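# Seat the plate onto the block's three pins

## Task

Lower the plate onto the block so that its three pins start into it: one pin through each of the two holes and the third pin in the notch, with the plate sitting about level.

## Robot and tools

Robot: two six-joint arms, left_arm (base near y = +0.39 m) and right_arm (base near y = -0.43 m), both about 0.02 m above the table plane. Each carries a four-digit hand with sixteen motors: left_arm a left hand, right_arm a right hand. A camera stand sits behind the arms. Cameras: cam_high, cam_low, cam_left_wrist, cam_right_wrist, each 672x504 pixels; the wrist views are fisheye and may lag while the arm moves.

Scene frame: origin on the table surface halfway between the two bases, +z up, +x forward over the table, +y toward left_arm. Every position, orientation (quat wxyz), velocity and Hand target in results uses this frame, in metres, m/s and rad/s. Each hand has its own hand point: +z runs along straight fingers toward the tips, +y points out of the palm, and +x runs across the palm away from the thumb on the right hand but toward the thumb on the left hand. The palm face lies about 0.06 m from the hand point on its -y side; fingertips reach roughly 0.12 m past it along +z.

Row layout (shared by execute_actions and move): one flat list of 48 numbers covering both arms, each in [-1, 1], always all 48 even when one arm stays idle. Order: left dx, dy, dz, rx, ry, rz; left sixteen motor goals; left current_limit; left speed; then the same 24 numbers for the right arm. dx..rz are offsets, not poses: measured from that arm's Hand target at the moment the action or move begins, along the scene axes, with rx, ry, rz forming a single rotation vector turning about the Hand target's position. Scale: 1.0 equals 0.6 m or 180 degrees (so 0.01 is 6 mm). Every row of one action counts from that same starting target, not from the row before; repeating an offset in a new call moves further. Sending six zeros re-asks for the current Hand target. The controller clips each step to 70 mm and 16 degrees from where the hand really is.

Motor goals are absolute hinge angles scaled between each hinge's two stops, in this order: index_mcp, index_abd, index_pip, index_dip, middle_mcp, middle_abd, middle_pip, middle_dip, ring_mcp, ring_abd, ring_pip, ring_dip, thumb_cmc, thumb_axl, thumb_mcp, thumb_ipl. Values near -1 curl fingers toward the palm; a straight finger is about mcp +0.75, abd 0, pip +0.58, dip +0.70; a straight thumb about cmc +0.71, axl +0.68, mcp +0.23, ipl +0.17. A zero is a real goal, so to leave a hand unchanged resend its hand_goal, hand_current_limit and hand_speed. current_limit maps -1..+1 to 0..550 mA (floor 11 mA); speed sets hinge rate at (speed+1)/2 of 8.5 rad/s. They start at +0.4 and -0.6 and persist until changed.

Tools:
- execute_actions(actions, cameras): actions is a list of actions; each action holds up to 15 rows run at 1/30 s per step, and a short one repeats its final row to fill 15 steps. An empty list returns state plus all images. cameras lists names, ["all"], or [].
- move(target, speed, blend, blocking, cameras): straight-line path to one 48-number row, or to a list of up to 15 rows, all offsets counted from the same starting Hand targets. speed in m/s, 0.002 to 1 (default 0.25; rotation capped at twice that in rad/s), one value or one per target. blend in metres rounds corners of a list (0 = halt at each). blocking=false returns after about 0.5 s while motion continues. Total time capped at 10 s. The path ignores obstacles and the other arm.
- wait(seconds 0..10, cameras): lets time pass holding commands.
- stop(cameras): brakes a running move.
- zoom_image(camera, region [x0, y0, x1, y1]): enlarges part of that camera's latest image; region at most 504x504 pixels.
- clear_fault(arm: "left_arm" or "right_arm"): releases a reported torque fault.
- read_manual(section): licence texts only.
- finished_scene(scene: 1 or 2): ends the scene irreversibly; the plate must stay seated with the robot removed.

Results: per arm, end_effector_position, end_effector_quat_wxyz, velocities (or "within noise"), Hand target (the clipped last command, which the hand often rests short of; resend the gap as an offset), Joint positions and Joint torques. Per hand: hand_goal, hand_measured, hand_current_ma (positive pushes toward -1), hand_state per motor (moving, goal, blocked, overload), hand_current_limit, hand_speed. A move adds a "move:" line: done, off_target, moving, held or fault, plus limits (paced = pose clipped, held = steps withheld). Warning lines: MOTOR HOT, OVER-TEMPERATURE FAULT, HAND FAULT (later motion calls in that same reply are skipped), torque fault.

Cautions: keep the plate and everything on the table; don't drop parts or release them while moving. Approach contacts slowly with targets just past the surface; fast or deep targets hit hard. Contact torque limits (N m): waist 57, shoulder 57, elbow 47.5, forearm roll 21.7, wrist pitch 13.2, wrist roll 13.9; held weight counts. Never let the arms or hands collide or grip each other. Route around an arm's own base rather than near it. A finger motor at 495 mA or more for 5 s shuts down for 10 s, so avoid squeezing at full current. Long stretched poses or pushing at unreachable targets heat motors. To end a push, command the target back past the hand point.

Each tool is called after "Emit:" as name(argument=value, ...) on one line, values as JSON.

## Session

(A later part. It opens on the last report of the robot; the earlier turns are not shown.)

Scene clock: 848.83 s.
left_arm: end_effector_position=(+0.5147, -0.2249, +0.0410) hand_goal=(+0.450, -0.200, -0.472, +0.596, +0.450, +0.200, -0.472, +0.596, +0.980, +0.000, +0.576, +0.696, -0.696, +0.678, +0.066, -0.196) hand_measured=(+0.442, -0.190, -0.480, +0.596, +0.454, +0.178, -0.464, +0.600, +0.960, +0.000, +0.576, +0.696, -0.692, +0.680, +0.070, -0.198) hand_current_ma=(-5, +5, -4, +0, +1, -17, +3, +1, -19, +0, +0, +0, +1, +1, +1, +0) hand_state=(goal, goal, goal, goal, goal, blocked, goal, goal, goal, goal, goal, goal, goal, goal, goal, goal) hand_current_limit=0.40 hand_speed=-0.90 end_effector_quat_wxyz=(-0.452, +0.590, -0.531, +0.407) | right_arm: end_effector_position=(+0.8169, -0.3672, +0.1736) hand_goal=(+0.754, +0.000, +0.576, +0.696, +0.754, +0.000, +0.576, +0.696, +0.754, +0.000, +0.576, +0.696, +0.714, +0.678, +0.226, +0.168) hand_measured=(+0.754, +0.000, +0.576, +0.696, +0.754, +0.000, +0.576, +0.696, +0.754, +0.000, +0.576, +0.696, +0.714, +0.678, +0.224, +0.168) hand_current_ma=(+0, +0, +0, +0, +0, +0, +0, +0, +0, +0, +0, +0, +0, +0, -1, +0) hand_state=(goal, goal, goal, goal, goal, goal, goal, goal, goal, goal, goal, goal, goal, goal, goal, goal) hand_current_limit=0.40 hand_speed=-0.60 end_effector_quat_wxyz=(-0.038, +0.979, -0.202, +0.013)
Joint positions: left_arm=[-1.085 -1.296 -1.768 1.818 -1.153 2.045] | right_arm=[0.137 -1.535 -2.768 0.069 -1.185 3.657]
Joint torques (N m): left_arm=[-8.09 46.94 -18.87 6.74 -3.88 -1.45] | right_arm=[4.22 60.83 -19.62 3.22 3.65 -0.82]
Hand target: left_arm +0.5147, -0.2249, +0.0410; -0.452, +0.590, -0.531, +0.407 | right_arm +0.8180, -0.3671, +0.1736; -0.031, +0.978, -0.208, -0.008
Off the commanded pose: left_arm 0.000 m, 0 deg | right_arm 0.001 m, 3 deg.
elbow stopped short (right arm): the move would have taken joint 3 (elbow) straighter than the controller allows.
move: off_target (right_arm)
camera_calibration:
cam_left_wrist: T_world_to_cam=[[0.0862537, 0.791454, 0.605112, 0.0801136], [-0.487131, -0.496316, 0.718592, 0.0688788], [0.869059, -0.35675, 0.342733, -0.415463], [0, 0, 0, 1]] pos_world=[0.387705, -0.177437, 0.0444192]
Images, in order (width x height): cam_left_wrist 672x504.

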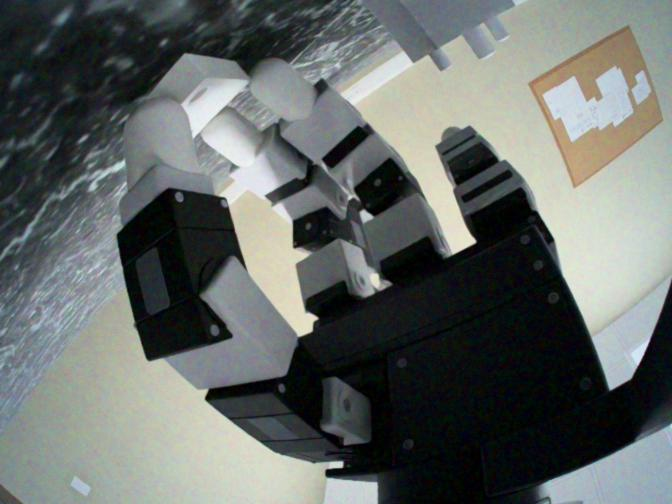

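Emit:
move(target=[[0,0,0,0,0,0, 0.50,-0.2,-0.473,0.596, 0.50,0.2,-0.473,0.596, 0.98,0,0.576,0.696, -0.697,0.678,0.174,-0.282, 0.4,-0.9, 0,0,0,0,0,0, 0.754,0,0.576,0.696,0.754,0,0.576,0.696,0.754,0,0.576,0.696,0.714,0.678,0.226,0.168,0.4,-0.6],[0.0012,-0.0117,0,0,0,0, 0.45,-0.2,-0.473,0.596, 0.45,0.2,-0.473,0.596, 0.98,0,0.576,0.696, -0.697,0.678,0.174,-0.282, 0.4,-0.9, 0,0,0,0,0,0, 0.754,0,0.576,0.696,0.754,0,0.576,0.696,0.754,0,0.576,0.696,0.714,0.678,0.226,0.168,0.4,-0.6],[0.0012,-0.0117,0,0,0,0, 0.40,-0.2,-0.473,0.596, 0.40,0.2,-0.473,0.596, 0.98,0,0.576,0.696, -0.697,0.678,0.066,-0.196, 0.4,-0.9, 0,0,0,0,0,0, 0.754,0,0.576,0.696,0.754,0,0.576,0.696,0.754,0,0.576,0.696,0.714,0.678,0.226,0.168,0.4,-0.6],[0.0012,-0.0117,0,0,0,0, 0.36,-0.2,-0.473,0.596, 0.36,0.2,-0.473,0.596, 0.98,0,0.576,0.696, -0.697,0.678,-0.06,-0.196, 0.65,-0.9, 0,0,0,0,0,0, 0.754,0,0.576,0.696,0.754,0,0.576,0.696,0.754,0,0.576,0.696,0.714,0.678,0.226,0.168,0.4,-0.6]], speed=0.05, cameras=["cam_left_wrist"])

Emit:
zoom_image(camera="cam_left_wrist", region=[80, 20, 320, 180])

Scene clock: 861.70 s.
left_arm: end_effector_position=(+0.5154, -0.2319, +0.0410) hand_goal=(+0.360, -0.200, -0.472, +0.596, +0.360, +0.200, -0.472, +0.596, +0.980, +0.000, +0.576, +0.696, -0.696, +0.678, -0.060, -0.196) hand_measured=(+0.390, -0.188, -0.472, +0.596, +0.404, +0.178, -0.460, +0.600, +0.960, +0.000, +0.576, +0.696, -0.694, +0.680, +0.074, -0.178) hand_current_ma=(+37, +7, +0, +0, +69, -17, +9, +1, -19, +0, +0, +0, +0, +1, +453, +25) hand_state=(blocked, goal, goal, goal, blocked, blocked, goal, goal, goal, goal, goal, goal, goal, goal, blocked, goal) hand_current_limit=0.65 hand_speed=-0.90 end_effector_quat_wxyz=(-0.452, +0.590, -0.531, +0.407) | right_arm: end_effector_position=(+0.8169, -0.3672, +0.1736) hand_goal=(+0.754, +0.000, +0.576, +0.696, +0.754, +0.000, +0.576, +0.696, +0.754, +0.000, +0.576, +0.696, +0.714, +0.678, +0.226, +0.168) hand_measured=(+0.754, +0.000, +0.576, +0.696, +0.754, +0.000, +0.576, +0.696, +0.754, +0.000, +0.576, +0.696, +0.714, +0.678, +0.224, +0.168) hand_current_ma=(+0, +0, +0, +0, +0, +0, +0, +0, +0, +0, +0, +0, +0, +0, -1, +0) hand_state=(goal, goal, goal, goal, goal, goal, goal, goal, goal, goal, goal, goal, goal, goal, goal, goal) hand_current_limit=0.40 hand_speed=-0.60 end_effector_quat_wxyz=(-0.038, +0.979, -0.202, +0.013)
Joint positions: left_arm=[-1.089 -1.31 -1.798 1.808 -1.151 2.063] | right_arm=[0.137 -1.535 -2.768 0.069 -1.185 3.657]
Joint torques (N m): left_arm=[-7.09 47.53 -17.37 -4.17 1.09 1.58] | right_arm=[3.92 60.11 -19.75 2.99 3.85 -0.67]
Hand target: left_arm +0.5154, -0.2319, +0.0410; -0.452, +0.590, -0.531, +0.407 | right_arm +0.8180, -0.3671, +0.1736; -0.031, +0.978, -0.208, -0.008
Off the commanded pose: left_arm 0.000 m, 0 deg | right_arm 0.001 m, 3 deg.
elbow stopped short (right arm): the move would have taken joint 3 (elbow) straighter than the controller allows.
move: off_target (right_arm)
camera_calibration:
cam_left_wrist: T_world_to_cam=[[0.0862537, 0.791454, 0.605112, 0.0856725], [-0.487131, -0.496316, 0.718592, 0.0656959], [0.869059, -0.35675, 0.342733, -0.418604], [0, 0, 0, 1]] pos_world=[0.388405, -0.184537, 0.0444192]
Images, in order (width x height): cam_left_wrist 672x504.

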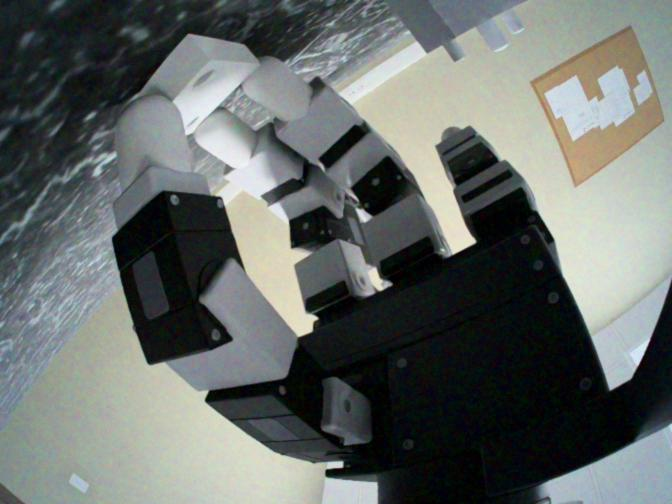

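Scaled by 2.100 from the camera's 672x504 image, which has a finer 960x720 frame.

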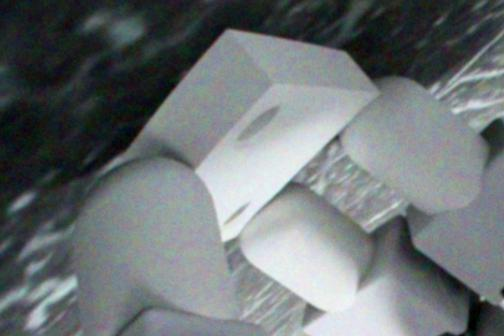

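Emit:
move(target=[[0,0,0.15,0,0,0, 0.36,-0.2,-0.473,0.596, 0.36,0.2,-0.473,0.596, 0.98,0,0.576,0.696, -0.697,0.678,-0.06,-0.196, 0.65,-0.9, 0,0,0,0,0,0, 0.754,0,0.576,0.696,0.754,0,0.576,0.696,0.754,0,0.576,0.696,0.714,0.678,0.226,0.168,0.4,-0.6],[-0.162,0.2465,0.15,0,0,-0.5556, 0.36,-0.2,-0.473,0.596, 0.36,0.2,-0.473,0.596, 0.98,0,0.576,0.696, -0.697,0.678,-0.06,-0.196, 0.65,-0.9, 0,0,0,0,0,0, 0.754,0,0.576,0.696,0.754,0,0.576,0.696,0.754,0,0.576,0.696,0.714,0.678,0.226,0.168,0.4,-0.6]], speed=[0.08,0.2], cameras=["all"])

Emit:
zoom_image(camera="cam_left_wrist", region=[80, 20, 320, 180])

Scene clock: 885.83 s.
left_arm: end_effector_position=(+0.4182, -0.0840, +0.1310) hand_goal=(+0.360, -0.200, -0.472, +0.596, +0.360, +0.200, -0.472, +0.596, +0.980, +0.000, +0.576, +0.696, -0.696, +0.678, -0.060, -0.196) hand_measured=(+0.352, -0.186, -0.476, +0.596, +0.364, +0.178, -0.462, +0.600, +0.960, +0.000, +0.576, +0.696, -0.696, +0.680, -0.056, -0.192) hand_current_ma=(-5, +8, -2, +0, +2, -17, +6, +2, -19, +0, +0, +0, +0, +0, +2, +2) hand_state=(goal, goal, goal, goal, goal, blocked, goal, goal, goal, goal, goal, goal, goal, goal, goal, goal) hand_current_limit=0.65 hand_speed=-0.90 end_effector_quat_wxyz=(-0.021, +0.027, +0.793, -0.608) | right_arm: end_effector_position=(+0.8169, -0.3672, +0.1736) hand_goal=(+0.754, +0.000, +0.576, +0.696, +0.754, +0.000, +0.576, +0.696, +0.754, +0.000, +0.576, +0.696, +0.714, +0.678, +0.226, +0.168) hand_measured=(+0.754, +0.000, +0.576, +0.696, +0.754, +0.000, +0.576, +0.696, +0.754, +0.000, +0.576, +0.696, +0.714, +0.678, +0.224, +0.168) hand_current_ma=(+0, +0, +0, +0, +0, +0, +0, +0, +0, +0, +0, +0, +0, +0, -1, +0) hand_state=(goal, goal, goal, goal, goal, goal, goal, goal, goal, goal, goal, goal, goal, goal, goal, goal) hand_current_limit=0.40 hand_speed=-0.60 end_effector_quat_wxyz=(-0.038, +0.979, -0.202, +0.013)
Joint positions: left_arm=[-0.567 -0.86 -1.135 4.326 -1.194 1.308] | right_arm=[0.137 -1.535 -2.768 0.069 -1.185 3.657]
Joint torques (N m): left_arm=[12.17 32.68 -16.2 5.15 -4.31 -1.62] | right_arm=[-3.66 58.46 -19.16 2.94 3.91 -0.81]
Hand target: left_arm +0.4182, -0.0840, +0.1310; -0.021, +0.027, +0.793, -0.608 | right_arm +0.8180, -0.3671, +0.1736; -0.031, +0.978, -0.208, -0.008
Off the commanded pose: left_arm 0.000 m, 0 deg | right_arm 0.001 m, 3 deg.
elbow stopped short (right arm): the move would have taken joint 3 (elbow) straighter than the controller allows.
move: off_target (right_arm)
camera_calibration:
cam_left_wrist: T_world_to_cam=[[0.764437, -0.222433, 0.605112, -0.446274], [-0.404135, 0.565961, 0.718584, 0.0815984], [-0.502307, -0.793859, 0.342749, 0.224628], [0, 0, 0, 1]] pos_world=[0.486957, 0.0328751, 0.134419]
cam_right_wrist: T_world_to_cam=[[-0.958096, -0.286005, -0.0159173, 0.706012], [-0.203001, 0.638735, 0.742165, 0.223393], [-0.202096, 0.714296, -0.670029, 0.674848], [0, 0, 0, 1]] pos_world=[0.85816, -0.422807, 0.297611]

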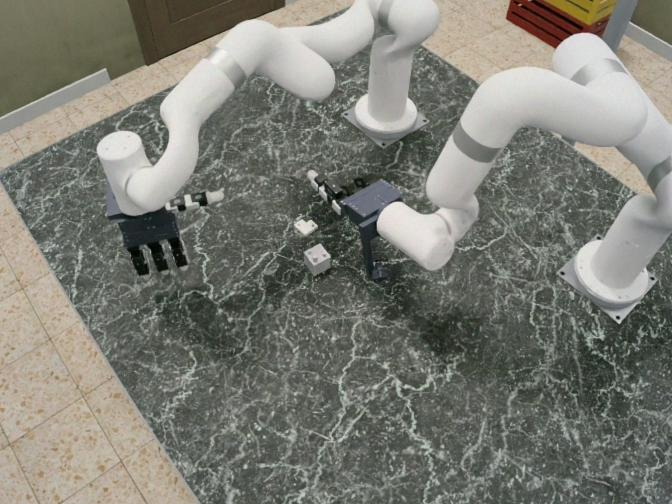

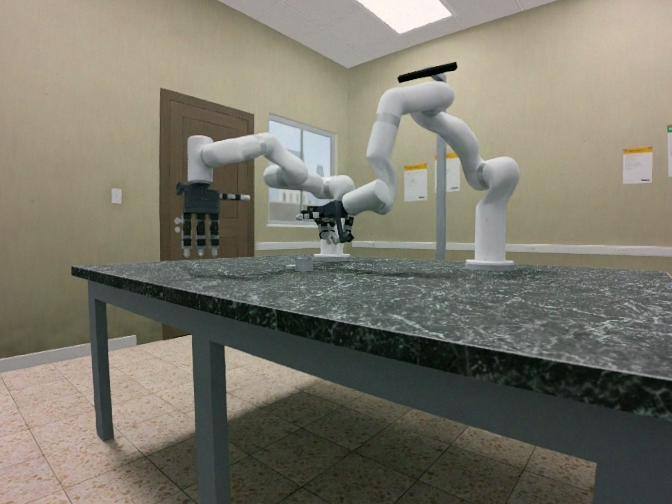

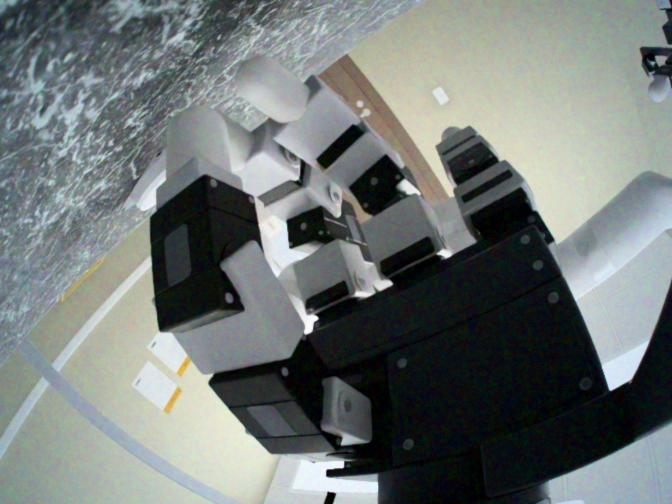

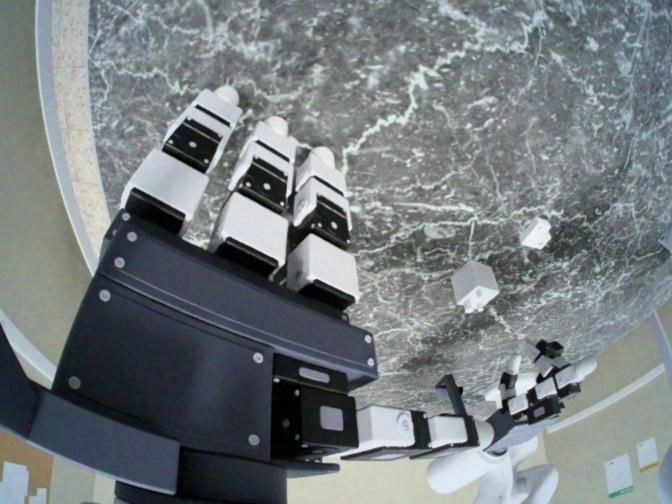

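Scaled by 2.100 from the camera's 672x504 image, which has a finer 960x720 frame.

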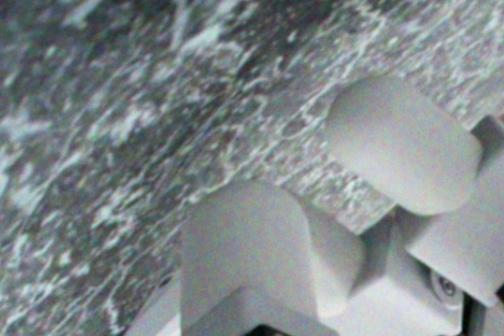

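Emit:
zoom_image(camera="cam_high", region=[275, 200, 345, 290])

Emit:
zoom_image(camera="cam_right_wrist", region=[440, 200, 560, 330])

Scaled by 5.600 from the camera's 672x504 image, which has a finer 960x720 frame.

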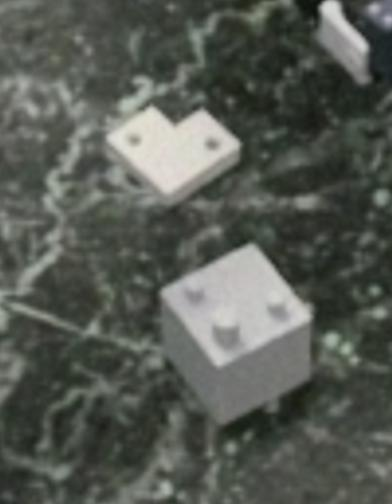

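Scaled by 3.877 from the camera's 672x504 image, which has a finer 960x720 frame.

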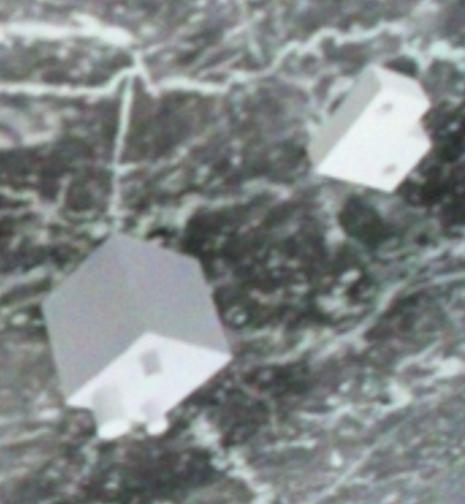

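Emit:
move(target=[[0.1472,-0.243,0.02,0,0,0.5444, 0.578,-0.2,-0.473,0.596, 0.578,0.2,-0.473,0.596, 0.98,0,0.576,0.696, -0.66,0.678,0.262,-0.329, 0.4,-0.8, 0,0,0,0,0,0, 0.754,0,0.576,0.696,0.754,0,0.576,0.696,0.754,0,0.576,0.696,0.714,0.678,0.226,0.168,0.4,-0.6],[0.1472,-0.243,-0.145,0,0,0.5444, 0.578,-0.2,-0.473,0.596, 0.578,0.2,-0.473,0.596, 0.98,0,0.576,0.696, -0.66,0.678,0.262,-0.329, 0.4,-0.8, 0,0,0,0,0,0, 0.754,0,0.576,0.696,0.754,0,0.576,0.696,0.754,0,0.576,0.696,0.714,0.678,0.226,0.168,0.4,-0.6]], speed=[0.25,0.12], cameras=["cam_left_wrist","cam_low"])

Emit:
zoom_image(camera="cam_left_wrist", region=[80, 20, 280, 160])

Emit:
zoom_image(camera="cam_low", region=[260, 220, 340, 290])

Scene clock: 929.77 s.
left_arm: end_effector_position=(+0.5065, -0.2298, +0.0441) hand_goal=(+0.578, -0.200, -0.472, +0.596, +0.578, +0.200, -0.472, +0.596, +0.980, +0.000, +0.576, +0.696, -0.660, +0.678, +0.262, -0.328) hand_measured=(+0.556, -0.186, -0.476, +0.596, +0.570, +0.178, -0.464, +0.600, +0.960, +0.000, +0.576, +0.696, -0.662, +0.680, +0.260, -0.326) hand_current_ma=(-24, +8, -2, +0, -5, -17, +4, +1, -19, +0, +0, +0, +0, +0, -1, +1) hand_state=(blocked, goal, goal, goal, goal, blocked, goal, goal, goal, goal, goal, goal, goal, goal, goal, goal) hand_current_limit=0.40 hand_speed=-0.80 end_effector_quat_wxyz=(-0.445, +0.580, -0.541, +0.415) | right_arm: end_effector_position=(+0.8169, -0.3672, +0.1736) hand_goal=(+0.754, +0.000, +0.576, +0.696, +0.754, +0.000, +0.576, +0.696, +0.754, +0.000, +0.576, +0.696, +0.714, +0.678, +0.226, +0.168) hand_measured=(+0.754, +0.000, +0.576, +0.696, +0.754, +0.000, +0.576, +0.696, +0.754, +0.000, +0.576, +0.696, +0.714, +0.678, +0.224, +0.168) hand_current_ma=(+0, +0, +0, +0, +0, +0, +0, +0, +0, +0, +0, +0, +0, +0, -1, +0) hand_state=(goal, goal, goal, goal, goal, goal, goal, goal, goal, goal, goal, goal, goal, goal, goal, goal) hand_current_limit=0.40 hand_speed=-0.60 end_effector_quat_wxyz=(-0.038, +0.979, -0.202, +0.013)
Joint positions: left_arm=[-1.094 -1.278 -1.739 1.848 -1.145 2.03] | right_arm=[0.137 -1.535 -2.768 0.069 -1.185 3.657]
Joint torques (N m): left_arm=[-2.68 45.31 -19.13 6.79 -4.19 -1.49] | right_arm=[-4.12 61.16 -19.24 2.98 3.6 -0.72]
Hand target: left_arm +0.5065, -0.2298, +0.0440; -0.445, +0.580, -0.541, +0.415 | right_arm +0.8180, -0.3671, +0.1736; -0.031, +0.978, -0.208, -0.008
Off the commanded pose: left_arm 0.000 m, 0 deg | right_arm 0.001 m, 3 deg.
elbow stopped short (right arm): the move would have taken joint 3 (elbow) straighter than the controller allows.
move: off_target (right_arm)
camera_calibration:
cam_left_wrist: T_world_to_cam=[[0.114096, 0.787904, 0.605136, 0.0680298], [-0.50437, -0.478839, 0.718557, 0.0729835], [0.855917, -0.387197, 0.342761, -0.411451], [0, 0, 0, 1]] pos_world=[0.381216, -0.177966, 0.0474193]
Images, in order (width x height): cam_low 672x504, cam_left_wrist 672x504.

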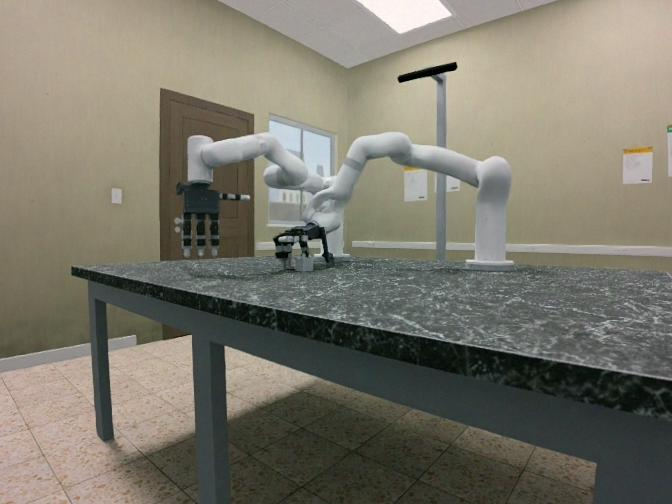

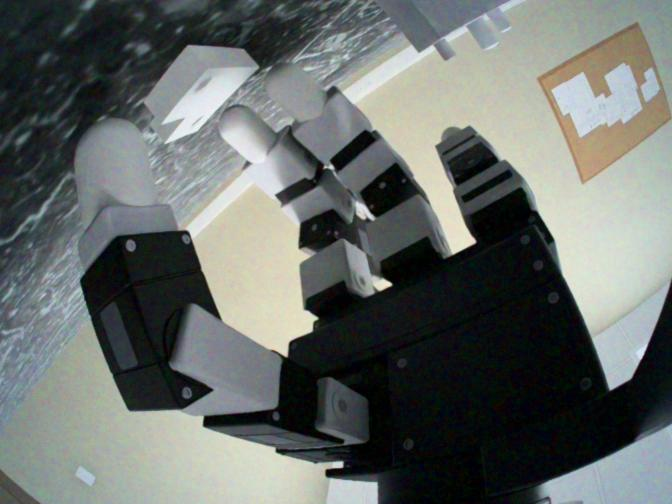

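Scaled by 2.520 from the camera's 672x504 image, which has a finer 960x720 frame.

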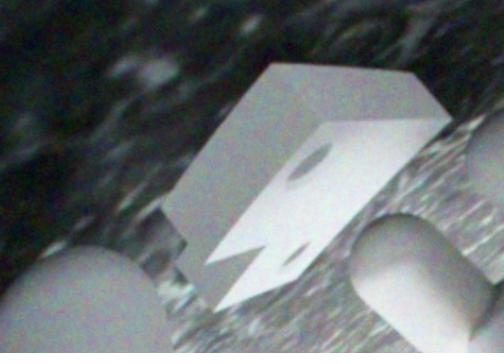

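Scaled by 6.300 from the camera's 672x504 image, which has a finer 960x720 frame.

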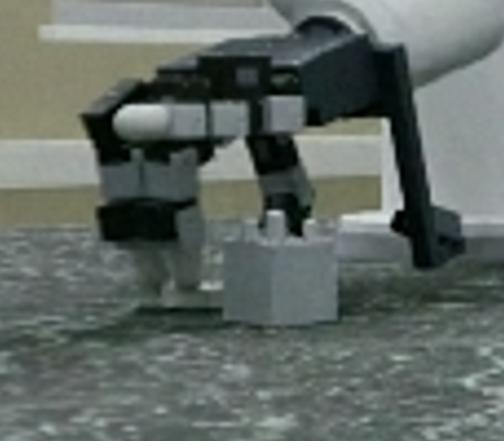

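Emit:
move(target=[[0,0,0,0,0,0, 0.50,-0.2,-0.473,0.596, 0.50,0.2,-0.473,0.596, 0.98,0,0.576,0.696, -0.734,0.678,0.174,-0.282, 0.4,-0.9, 0,0,0,0,0,0, 0.754,0,0.576,0.696,0.754,0,0.576,0.696,0.754,0,0.576,0.696,0.714,0.678,0.226,0.168,0.4,-0.6],[-0.0001,0.0025,-0.006,0,0,0, 0.45,-0.2,-0.473,0.596, 0.45,0.2,-0.473,0.596, 0.98,0,0.576,0.696, -0.734,0.678,0.174,-0.282, 0.4,-0.9, 0,0,0,0,0,0, 0.754,0,0.576,0.696,0.754,0,0.576,0.696,0.754,0,0.576,0.696,0.714,0.678,0.226,0.168,0.4,-0.6],[-0.0001,0.0025,-0.006,0,0,0, 0.45,-0.2,-0.473,0.596, 0.45,0.2,-0.473,0.596, 0.98,0,0.576,0.696, -0.734,0.678,0.066,-0.196, 0.4,-0.9, 0,0,0,0,0,0, 0.754,0,0.576,0.696,0.754,0,0.576,0.696,0.754,0,0.576,0.696,0.714,0.678,0.226,0.168,0.4,-0.6],[-0.0001,0.0025,-0.006,0,0,0, 0.40,-0.2,-0.473,0.596, 0.40,0.2,-0.473,0.596, 0.98,0,0.576,0.696, -0.734,0.678,-0.04,-0.196, 0.4,-0.9, 0,0,0,0,0,0, 0.754,0,0.576,0.696,0.754,0,0.576,0.696,0.754,0,0.576,0.696,0.714,0.678,0.226,0.168,0.4,-0.6]], speed=0.05, cameras=["cam_left_wrist"])

Emit:
zoom_image(camera="cam_left_wrist", region=[80, 20, 320, 180])

Scene clock: 972.60 s.
left_arm: end_effector_position=(+0.5065, -0.2283, +0.0404) hand_goal=(+0.400, -0.200, -0.472, +0.596, +0.400, +0.200, -0.472, +0.596, +0.980, +0.000, +0.576, +0.696, -0.734, +0.678, -0.040, -0.196) hand_measured=(+0.420, -0.186, -0.470, +0.596, +0.436, +0.178, -0.460, +0.600, +0.960, +0.000, +0.576, +0.696, -0.734, +0.680, +0.046, -0.182) hand_current_ma=(+20, +8, +0, +0, +51, -17, +9, +1, -19, +0, +0, +0, +0, +0, +284, +17) hand_state=(goal, goal, goal, goal, blocked, blocked, goal, goal, goal, goal, goal, goal, goal, goal, blocked, goal) hand_current_limit=0.40 hand_speed=-0.90 end_effector_quat_wxyz=(-0.445, +0.580, -0.541, +0.415) | right_arm: end_effector_position=(+0.8169, -0.3672, +0.1736) hand_goal=(+0.754, +0.000, +0.576, +0.696, +0.754, +0.000, +0.576, +0.696, +0.754, +0.000, +0.576, +0.696, +0.714, +0.678, +0.226, +0.168) hand_measured=(+0.754, +0.000, +0.576, +0.696, +0.754, +0.000, +0.576, +0.696, +0.754, +0.000, +0.576, +0.696, +0.714, +0.678, +0.224, +0.168) hand_current_ma=(+0, +0, +0, +0, +0, +0, +0, +0, +0, +0, +0, +0, +0, +0, -1, +0) hand_state=(goal, goal, goal, goal, goal, goal, goal, goal, goal, goal, goal, goal, goal, goal, goal, goal) hand_current_limit=0.40 hand_speed=-0.60 end_effector_quat_wxyz=(-0.038, +0.979, -0.202, +0.013)
Joint positions: left_arm=[-1.093 -1.282 -1.737 1.852 -1.146 2.023] | right_arm=[0.137 -1.535 -2.768 0.069 -1.185 3.657]
Joint torques (N m): left_arm=[10.75 47.36 -7 5.84 -3.48 -1.28] | right_arm=[-7.24 62.2 -18.87 3.33 3.62 -0.69]
Hand target: left_arm +0.5065, -0.2283, +0.0404; -0.445, +0.580, -0.541, +0.415 | right_arm +0.8180, -0.3671, +0.1736; -0.031, +0.978, -0.208, -0.008
Off the commanded pose: left_arm 0.000 m, 0 deg | right_arm 0.001 m, 3 deg.
elbow stopped short (right arm): the move would have taken joint 3 (elbow) straighter than the controller allows.
move: off_target (right_arm)
camera_calibration:
cam_left_wrist: T_world_to_cam=[[0.114016, 0.787938, 0.605107, 0.0690636], [-0.504286, -0.478879, 0.718589, 0.0762487], [0.855976, -0.387078, 0.342746, -0.409637], [0, 0, 0, 1]] pos_world=[0.381217, -0.176466, 0.0438193]
Images, in order (width x height): cam_left_wrist 672x504.

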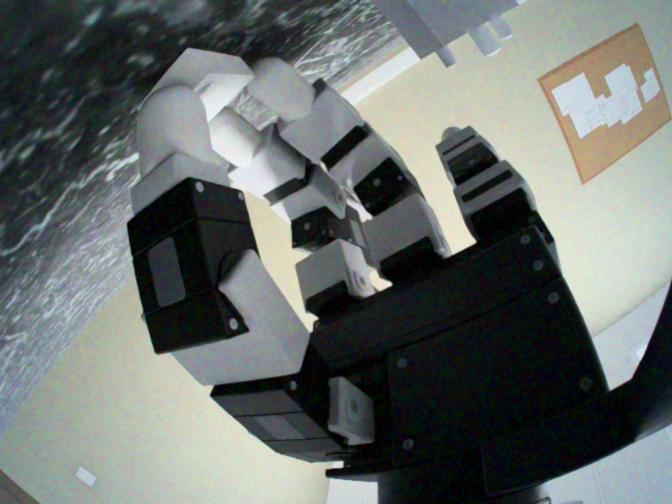

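Scaled by 2.100 from the camera's 672x504 image, which has a finer 960x720 frame.

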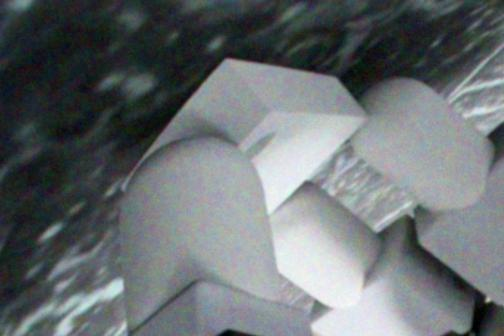

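Emit:
move(target=[[0,0,0,0,0,0, 0.49,-0.2,-0.473,0.596, 0.49,0.2,-0.473,0.596, 0.98,0,0.576,0.696, -0.734,0.678,0.174,-0.282, 0.4,-0.9, 0,0,0,0,0,0, 0.754,0,0.576,0.696,0.754,0,0.576,0.696,0.754,0,0.576,0.696,0.714,0.678,0.226,0.168,0.4,-0.6],[0.0007,-0.01,0,0,0,0, 0.44,-0.2,-0.473,0.596, 0.44,0.2,-0.473,0.596, 0.98,0,0.576,0.696, -0.734,0.678,0.174,-0.282, 0.4,-0.9, 0,0,0,0,0,0, 0.754,0,0.576,0.696,0.754,0,0.576,0.696,0.754,0,0.576,0.696,0.714,0.678,0.226,0.168,0.4,-0.6],[0.0007,-0.01,0,0,0,0, 0.42,-0.2,-0.473,0.596, 0.42,0.2,-0.473,0.596, 0.98,0,0.576,0.696, -0.734,0.678,0.066,-0.196, 0.4,-0.9, 0,0,0,0,0,0, 0.754,0,0.576,0.696,0.754,0,0.576,0.696,0.754,0,0.576,0.696,0.714,0.678,0.226,0.168,0.4,-0.6],[0.0007,-0.01,0,0,0,0, 0.39,-0.2,-0.473,0.596, 0.39,0.2,-0.473,0.596, 0.98,0,0.576,0.696, -0.734,0.678,-0.04,-0.196, 0.4,-0.9, 0,0,0,0,0,0, 0.754,0,0.576,0.696,0.754,0,0.576,0.696,0.754,0,0.576,0.696,0.714,0.678,0.226,0.168,0.4,-0.6]], speed=0.05, cameras=["cam_left_wrist"])

Emit:
zoom_image(camera="cam_left_wrist", region=[80, 20, 320, 180])

Scene clock: 986.60 s.
left_arm: end_effector_position=(+0.5069, -0.2343, +0.0404) hand_goal=(+0.390, -0.200, -0.472, +0.596, +0.390, +0.200, -0.472, +0.596, +0.980, +0.000, +0.576, +0.696, -0.734, +0.678, -0.040, -0.196) hand_measured=(+0.404, -0.186, -0.472, +0.596, +0.422, +0.178, -0.460, +0.600, +0.960, +0.000, +0.576, +0.696, -0.736, +0.680, +0.058, -0.180) hand_current_ma=(+12, +8, +0, +0, +41, -17, +8, +1, -19, +0, +0, +0, +0, +0, +346, +22) hand_state=(goal, goal, goal, goal, blocked, blocked, goal, goal, goal, goal, goal, goal, goal, goal, blocked, goal) hand_current_limit=0.40 hand_speed=-0.90 end_effector_quat_wxyz=(-0.445, +0.580, -0.541, +0.415) | right_arm: end_effector_position=(+0.8169, -0.3672, +0.1736) hand_goal=(+0.754, +0.000, +0.576, +0.696, +0.754, +0.000, +0.576, +0.696, +0.754, +0.000, +0.576, +0.696, +0.714, +0.678, +0.226, +0.168) hand_measured=(+0.754, +0.000, +0.576, +0.696, +0.754, +0.000, +0.576, +0.696, +0.754, +0.000, +0.576, +0.696, +0.714, +0.678, +0.224, +0.168) hand_current_ma=(+0, +0, +0, +0, +0, +0, +0, +0, +0, +0, +0, +0, +0, +0, -1, +0) hand_state=(goal, goal, goal, goal, goal, goal, goal, goal, goal, goal, goal, goal, goal, goal, goal, goal) hand_current_limit=0.40 hand_speed=-0.60 end_effector_quat_wxyz=(-0.038, +0.979, -0.202, +0.013)
Joint positions: left_arm=[-1.096 -1.294 -1.762 1.842 -1.144 2.038] | right_arm=[0.137 -1.535 -2.768 0.069 -1.185 3.657]
Joint torques (N m): left_arm=[-7.27 47.65 -17.92 -4.54 1.1 1.58] | right_arm=[-11.11 62.57 -19.13 3.35 3.56 -0.87]
Hand target: left_arm +0.5069, -0.2343, +0.0404; -0.445, +0.580, -0.541, +0.415 | right_arm +0.8180, -0.3671, +0.1736; -0.031, +0.978, -0.208, -0.008
Off the commanded pose: left_arm 0.000 m, 0 deg | right_arm 0.001 m, 3 deg.
elbow stopped short (right arm): the move would have taken joint 3 (elbow) straighter than the controller allows.
move: off_target (right_arm)
camera_calibration:
cam_left_wrist: T_world_to_cam=[[0.114023, 0.787944, 0.605098, 0.0737448], [-0.504285, -0.478869, 0.718597, 0.0735779], [0.855976, -0.387078, 0.342746, -0.412302], [0, 0, 0, 1]] pos_world=[0.381617, -0.182466, 0.0438193]
Images, in order (width x height): cam_left_wrist 672x504.

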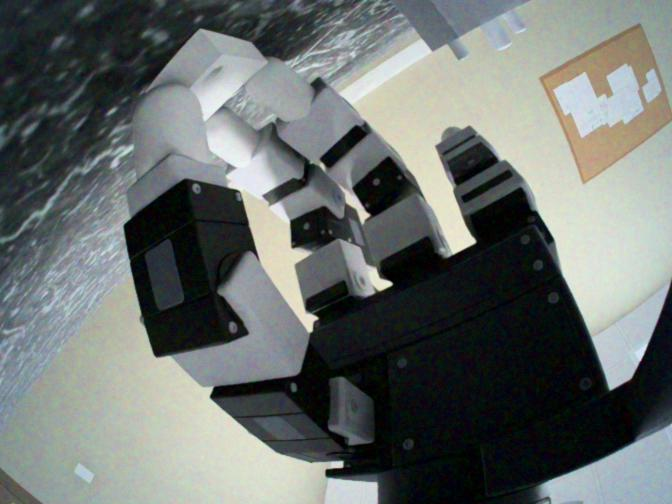

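Scaled by 2.100 from the camera's 672x504 image, which has a finer 960x720 frame.

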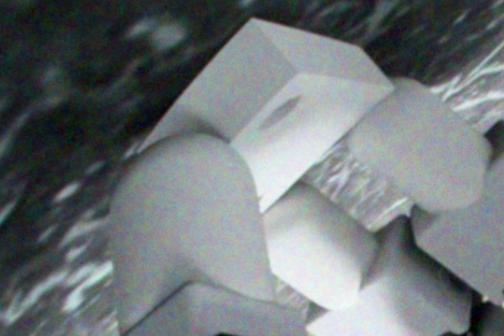

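Emit:
move(target=[0,0,0.025,0,0,0, 0.37,-0.2,-0.473,0.596, 0.37,0.2,-0.473,0.596, 0.98,0,0.576,0.696, -0.734,0.678,-0.05,-0.196, 0.5,-0.9, 0,0,0,0,0,0, 0.754,0,0.576,0.696,0.754,0,0.576,0.696,0.754,0,0.576,0.696,0.714,0.678,0.226,0.168,0.4,-0.6], speed=0.04, cameras=["cam_left_wrist","cam_low"])

Emit:
zoom_image(camera="cam_left_wrist", region=[80, 20, 320, 180])

Emit:
zoom_image(camera="cam_low", region=[260, 220, 340, 290])

Scene clock: 990.73 s.
left_arm: end_effector_position=(+0.5069, -0.2343, +0.0554) hand_goal=(+0.370, -0.200, -0.472, +0.596, +0.370, +0.200, -0.472, +0.596, +0.980, +0.000, +0.576, +0.696, -0.734, +0.678, -0.050, -0.196) hand_measured=(+0.360, -0.184, -0.476, +0.596, +0.376, +0.178, -0.462, +0.600, +0.960, +0.000, +0.576, +0.696, -0.736, +0.678, -0.046, -0.192) hand_current_ma=(-6, +9, -1, +0, +4, -17, +5, +2, -19, +0, +0, +0, +0, +0, +3, +2) hand_state=(goal, goal, goal, goal, goal, blocked, goal, goal, goal, goal, goal, goal, goal, goal, goal, goal) hand_current_limit=0.50 hand_speed=-0.90 end_effector_quat_wxyz=(-0.445, +0.580, -0.541, +0.415) | right_arm: end_effector_position=(+0.8169, -0.3672, +0.1736) hand_goal=(+0.754, +0.000, +0.576, +0.696, +0.754, +0.000, +0.576, +0.696, +0.754, +0.000, +0.576, +0.696, +0.714, +0.678, +0.226, +0.168) hand_measured=(+0.754, +0.000, +0.576, +0.696, +0.754, +0.000, +0.576, +0.696, +0.754, +0.000, +0.576, +0.696, +0.714, +0.678, +0.224, +0.168) hand_current_ma=(+0, +0, +0, +0, +0, +0, +0, +0, +0, +0, +0, +0, +0, +0, -1, +0) hand_state=(goal, goal, goal, goal, goal, goal, goal, goal, goal, goal, goal, goal, goal, goal, goal, goal) hand_current_limit=0.40 hand_speed=-0.60 end_effector_quat_wxyz=(-0.038, +0.979, -0.202, +0.013)
Joint positions: left_arm=[-1.096 -1.263 -1.743 1.838 -1.141 2.05] | right_arm=[0.137 -1.535 -2.768 0.069 -1.185 3.657]
Joint torques (N m): left_arm=[-6.36 82.45 -7.26 -4.31 1.31 1.63] | right_arm=[-13.85 62.09 -18.92 3.84 3.9 -0.75]
Hand target: left_arm +0.5069, -0.2343, +0.0554; -0.445, +0.580, -0.541, +0.415 | right_arm +0.8180, -0.3671, +0.1736; -0.031, +0.978, -0.208, -0.008
Off the commanded pose: left_arm 0.000 m, 0 deg | right_arm 0.001 m, 3 deg.
elbow stopped short (right arm): the move would have taken joint 3 (elbow) straighter than the controller allows.
move: off_target (right_arm)
camera_calibration:
cam_left_wrist: T_world_to_cam=[[0.114023, 0.787944, 0.605098, 0.0647288], [-0.504285, -0.478869, 0.718597, 0.0628708], [0.855976, -0.387078, 0.342746, -0.417409], [0, 0, 0, 1]] pos_world=[0.381617, -0.182466, 0.0587193]
Images, in order (width x height): cam_low 672x504, cam_left_wrist 672x504.

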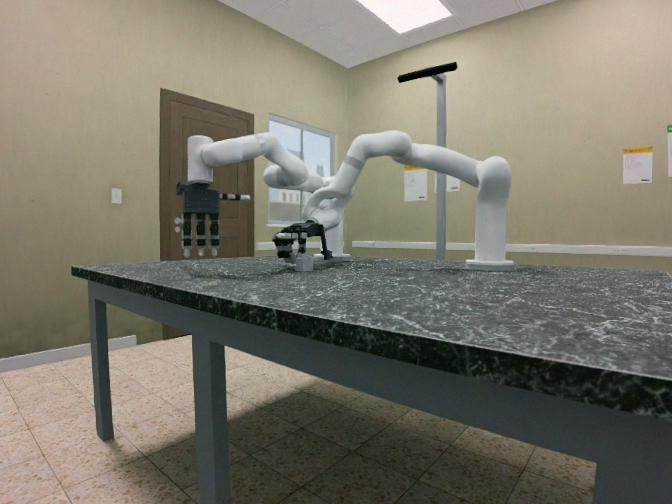

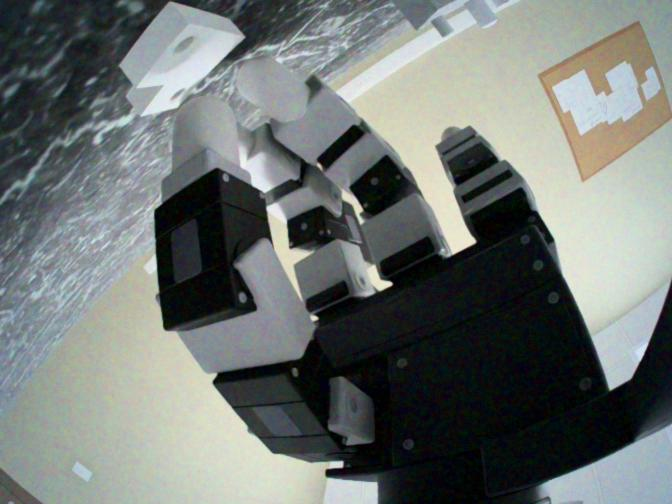

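Scaled by 2.100 from the camera's 672x504 image, which has a finer 960x720 frame.

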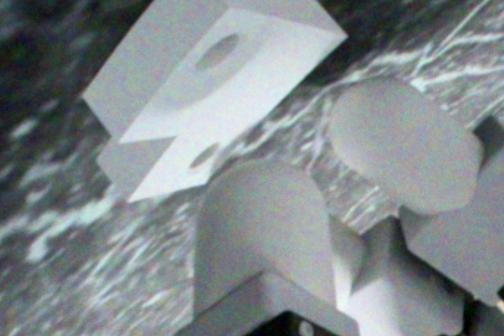

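Scaled by 6.300 from the camera's 672x504 image, which has a finer 960x720 frame.

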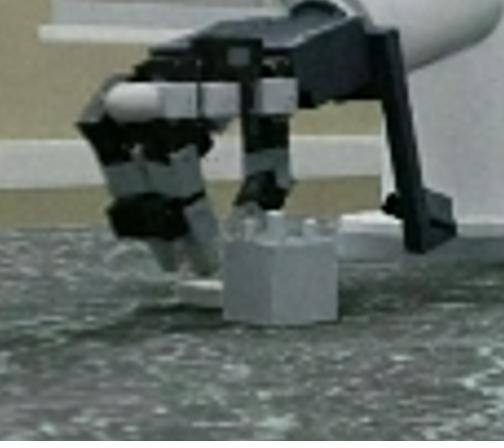

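Emit:
move(target=[[0,0,0.035,0,0,0, 0.37,-0.2,-0.473,0.596, 0.37,0.2,-0.473,0.596, 0.98,0,0.576,0.696, -0.734,0.678,-0.05,-0.196, 0.4,-0.8, 0,0,0,0,0,0, 0.754,0,0.576,0.696,0.754,0,0.576,0.696,0.754,0,0.576,0.696,0.714,0.678,0.226,0.168,0.4,-0.6],[-0.014,0.0083,0.035,0,0,-0.0083, 0.578,-0.2,-0.473,0.596, 0.578,0.2,-0.473,0.596, 0.98,0,0.576,0.696, -0.734,0.678,0.204,-0.22, 0.4,-0.8, 0,0,0,0,0,0, 0.754,0,0.576,0.696,0.754,0,0.576,0.696,0.754,0,0.576,0.696,0.714,0.678,0.226,0.168,0.4,-0.6],[-0.014,0.0083,-0.017,0,0,-0.0083, 0.578,-0.2,-0.473,0.596, 0.578,0.2,-0.473,0.596, 0.98,0,0.576,0.696, -0.734,0.678,0.204,-0.22, 0.4,-0.8, 0,0,0,0,0,0, 0.754,0,0.576,0.696,0.754,0,0.576,0.696,0.754,0,0.576,0.696,0.714,0.678,0.226,0.168,0.4,-0.6]], speed=0.1, cameras=["cam_left_wrist","cam_low","cam_high"])

Emit:
zoom_image(camera="cam_left_wrist", region=[80, 20, 320, 180])

Emit:
zoom_image(camera="cam_low", region=[260, 220, 340, 290])

Scene clock: 1023.87 s.
left_arm: end_effector_position=(+0.4985, -0.2293, +0.0453) hand_goal=(+0.578, -0.200, -0.472, +0.596, +0.578, +0.200, -0.472, +0.596, +0.980, +0.000, +0.576, +0.696, -0.734, +0.678, +0.204, -0.220) hand_measured=(+0.554, -0.184, -0.476, +0.596, +0.572, +0.178, -0.464, +0.600, +0.960, +0.000, +0.576, +0.696, -0.736, +0.678, +0.202, -0.218) hand_current_ma=(-26, +9, -1, +0, -4, -17, +4, +1, -19, +0, +0, +0, +0, +0, -1, +1) hand_state=(blocked, goal, goal, goal, goal, blocked, goal, goal, goal, goal, goal, goal, goal, goal, goal, goal) hand_current_limit=0.40 hand_speed=-0.80 end_effector_quat_wxyz=(-0.440, +0.573, -0.549, +0.421) | right_arm: end_effector_position=(+0.8169, -0.3672, +0.1736) hand_goal=(+0.754, +0.000, +0.576, +0.696, +0.754, +0.000, +0.576, +0.696, +0.754, +0.000, +0.576, +0.696, +0.714, +0.678, +0.226, +0.168) hand_measured=(+0.754, +0.000, +0.576, +0.696, +0.754, +0.000, +0.576, +0.696, +0.754, +0.000, +0.576, +0.696, +0.714, +0.678, +0.224, +0.168) hand_current_ma=(+0, +0, +0, +0, +0, +0, +0, +0, +0, +0, +0, +0, +0, +0, -1, +0) hand_state=(goal, goal, goal, goal, goal, goal, goal, goal, goal, goal, goal, goal, goal, goal, goal, goal) hand_current_limit=0.40 hand_speed=-0.60 end_effector_quat_wxyz=(-0.038, +0.979, -0.202, +0.013)
Joint positions: left_arm=[-1.1 -1.258 -1.699 1.876 -1.142 2.006] | right_arm=[0.137 -1.535 -2.768 0.069 -1.185 3.657]
Joint torques (N m): left_arm=[-6.79 46.07 -19.66 6.6 -4.19 -1.52] | right_arm=[-13.92 65 -18.46 2.96 3.69 -0.81]
Hand target: left_arm +0.4985, -0.2293, +0.0452; -0.440, +0.573, -0.549, +0.421 | right_arm +0.8180, -0.3671, +0.1736; -0.031, +0.978, -0.208, -0.008
Off the commanded pose: left_arm 0.000 m, 0 deg | right_arm 0.001 m, 3 deg.
elbow stopped short (right arm): the move would have taken joint 3 (elbow) straighter than the controller allows.
move: off_target (right_arm)
camera_calibration:
cam_left_wrist: T_world_to_cam=[[0.134518, 0.784716, 0.605083, 0.0569419], [-0.51658, -0.465557, 0.718611, 0.0774183], [0.845606, -0.409239, 0.342743, -0.404698], [0, 0, 0, 1]] pos_world=[0.374549, -0.174259, 0.0486193]
Images, in order (width x height): cam_high 672x504, cam_low 672x504, cam_left_wrist 672x504.

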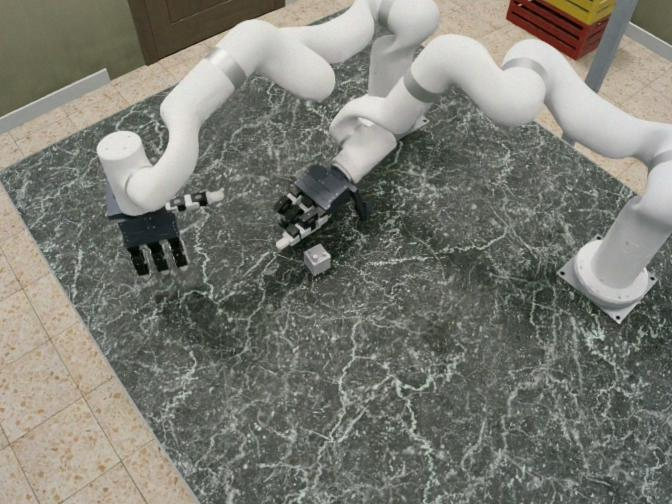

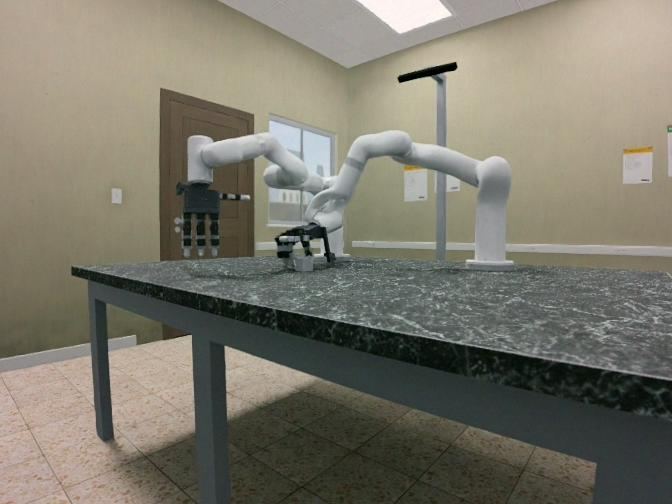

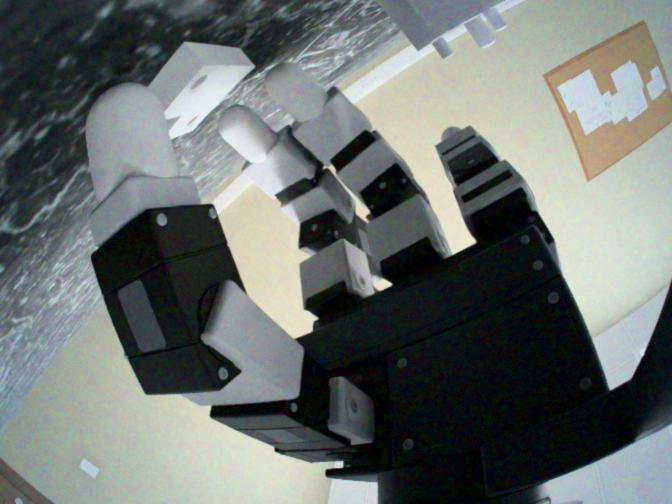

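Scaled by 2.100 from the camera's 672x504 image, which has a finer 960x720 frame.

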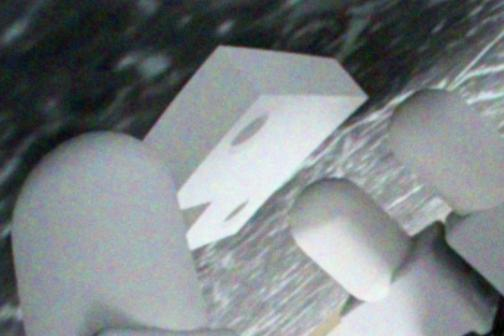

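Scaled by 6.300 from the camera's 672x504 image, which has a finer 960x720 frame.

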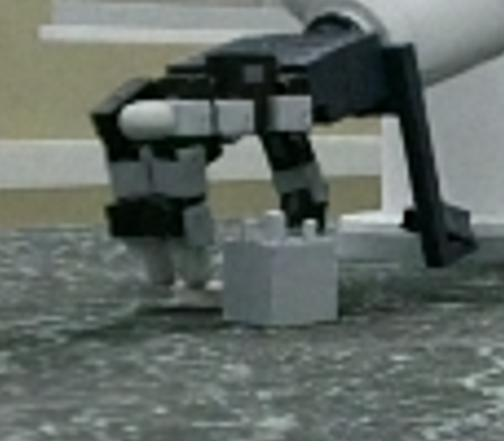

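Emit:
move(target=[[0,0,0,0,0,0, 0.50,-0.2,-0.473,0.596, 0.50,0.2,-0.473,0.596, 0.98,0,0.576,0.696, -0.734,0.678,0.139,-0.216, 0.4,-0.9, 0,0,0,0,0,0, 0.754,0,0.576,0.696,0.754,0,0.576,0.696,0.754,0,0.576,0.696,0.714,0.678,0.226,0.168,0.4,-0.6],[0,0,-0.0083,0,0,0, 0.45,-0.2,-0.473,0.596, 0.45,0.2,-0.473,0.596, 0.98,0,0.576,0.696, -0.734,0.678,0.139,-0.216, 0.4,-0.9, 0,0,0,0,0,0, 0.754,0,0.576,0.696,0.754,0,0.576,0.696,0.754,0,0.576,0.696,0.714,0.678,0.226,0.168,0.4,-0.6],[0,0,-0.0083,0,0,0, 0.42,-0.2,-0.473,0.596, 0.42,0.2,-0.473,0.596, 0.98,0,0.576,0.696, -0.734,0.678,0.03,-0.12, 0.4,-0.9, 0,0,0,0,0,0, 0.754,0,0.576,0.696,0.754,0,0.576,0.696,0.754,0,0.576,0.696,0.714,0.678,0.226,0.168,0.4,-0.6],[0,0,-0.0083,0,0,0, 0.39,-0.2,-0.473,0.596, 0.39,0.2,-0.473,0.596, 0.98,0,0.576,0.696, -0.734,0.678,-0.09,-0.12, 0.4,-0.9, 0,0,0,0,0,0, 0.754,0,0.576,0.696,0.754,0,0.576,0.696,0.754,0,0.576,0.696,0.714,0.678,0.226,0.168,0.4,-0.6]], speed=0.05, cameras=["cam_left_wrist","cam_low"])

Emit:
zoom_image(camera="cam_left_wrist", region=[80, 20, 320, 180])

Emit:
zoom_image(camera="cam_low", region=[260, 230, 330, 290])

Scene clock: 1049.43 s.
left_arm: end_effector_position=(+0.4985, -0.2293, +0.0403) hand_goal=(+0.390, -0.200, -0.472, +0.596, +0.390, +0.200, -0.472, +0.596, +0.980, +0.000, +0.576, +0.696, -0.734, +0.678, -0.090, -0.120) hand_measured=(+0.406, -0.184, -0.470, +0.596, +0.422, +0.178, -0.458, +0.600, +0.960, +0.000, +0.576, +0.696, -0.738, +0.678, +0.024, -0.100) hand_current_ma=(+14, +9, +1, +0, +42, -17, +10, +1, -19, +0, +0, +0, -1, +0, +385, +27) hand_state=(goal, goal, goal, goal, blocked, blocked, goal, goal, goal, goal, goal, goal, goal, goal, blocked, goal) hand_current_limit=0.40 hand_speed=-0.90 end_effector_quat_wxyz=(-0.440, +0.573, -0.549, +0.421) | right_arm: end_effector_position=(+0.8169, -0.3672, +0.1736) hand_goal=(+0.754, +0.000, +0.576, +0.696, +0.754, +0.000, +0.576, +0.696, +0.754, +0.000, +0.576, +0.696, +0.714, +0.678, +0.226, +0.168) hand_measured=(+0.754, +0.000, +0.576, +0.696, +0.754, +0.000, +0.576, +0.696, +0.754, +0.000, +0.576, +0.696, +0.714, +0.678, +0.224, +0.168) hand_current_ma=(+0, +0, +0, +0, +0, +0, +0, +0, +0, +0, +0, +0, +0, +0, -1, +0) hand_state=(goal, goal, goal, goal, goal, goal, goal, goal, goal, goal, goal, goal, goal, goal, goal, goal) hand_current_limit=0.40 hand_speed=-0.60 end_effector_quat_wxyz=(-0.038, +0.979, -0.202, +0.013)
Joint positions: left_arm=[-1.1 -1.268 -1.706 1.878 -1.143 2.003] | right_arm=[0.137 -1.535 -2.768 0.069 -1.185 3.657]
Joint torques (N m): left_arm=[10.26 46.09 -17.43 6.13 -3.55 -1.38] | right_arm=[-13.9 63.27 -18.88 3.28 3.39 -0.7]
Hand target: left_arm +0.4985, -0.2293, +0.0402; -0.440, +0.573, -0.549, +0.421 | right_arm +0.8180, -0.3671, +0.1736; -0.031, +0.978, -0.208, -0.008
Off the commanded pose: left_arm 0.000 m, 0 deg | right_arm 0.001 m, 3 deg.
elbow stopped short (right arm): the move would have taken joint 3 (elbow) straighter than the controller allows.
move: off_target (right_arm)
camera_calibration:
cam_left_wrist: T_world_to_cam=[[0.134478, 0.78468, 0.605139, 0.0599594], [-0.516591, -0.465617, 0.718564, 0.0810592], [0.845606, -0.409241, 0.342743, -0.403069], [0, 0, 0, 1]] pos_world=[0.374649, -0.174259, 0.0436193]
Images, in order (width x height): cam_low 672x504, cam_left_wrist 672x504.

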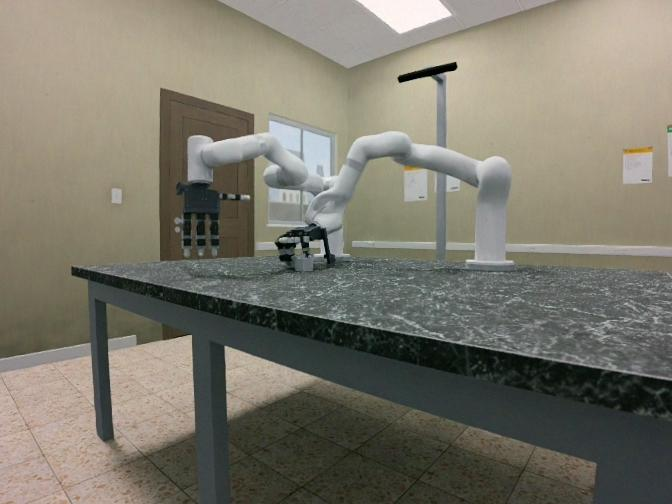

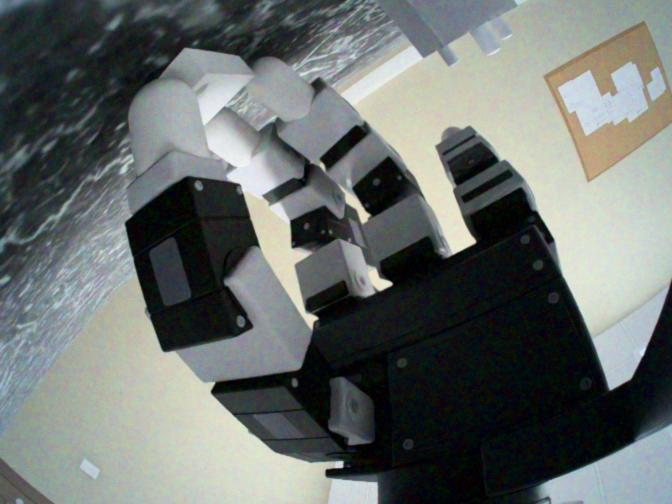

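Scaled by 2.100 from the camera's 672x504 image, which has a finer 960x720 frame.

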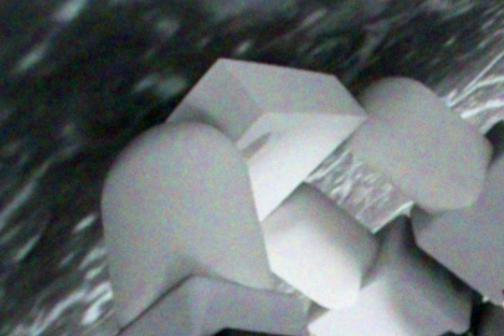

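Scaled by 7.200 from the camera's 672x504 image, which has a finer 960x720 frame.

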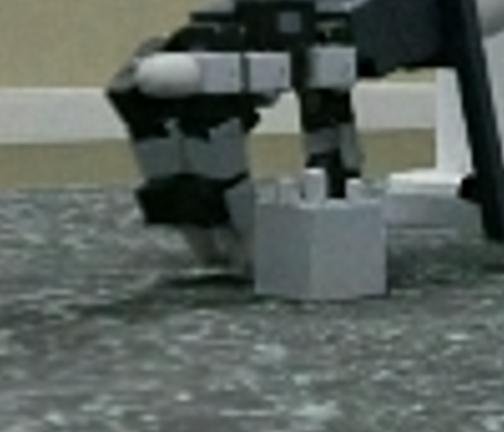

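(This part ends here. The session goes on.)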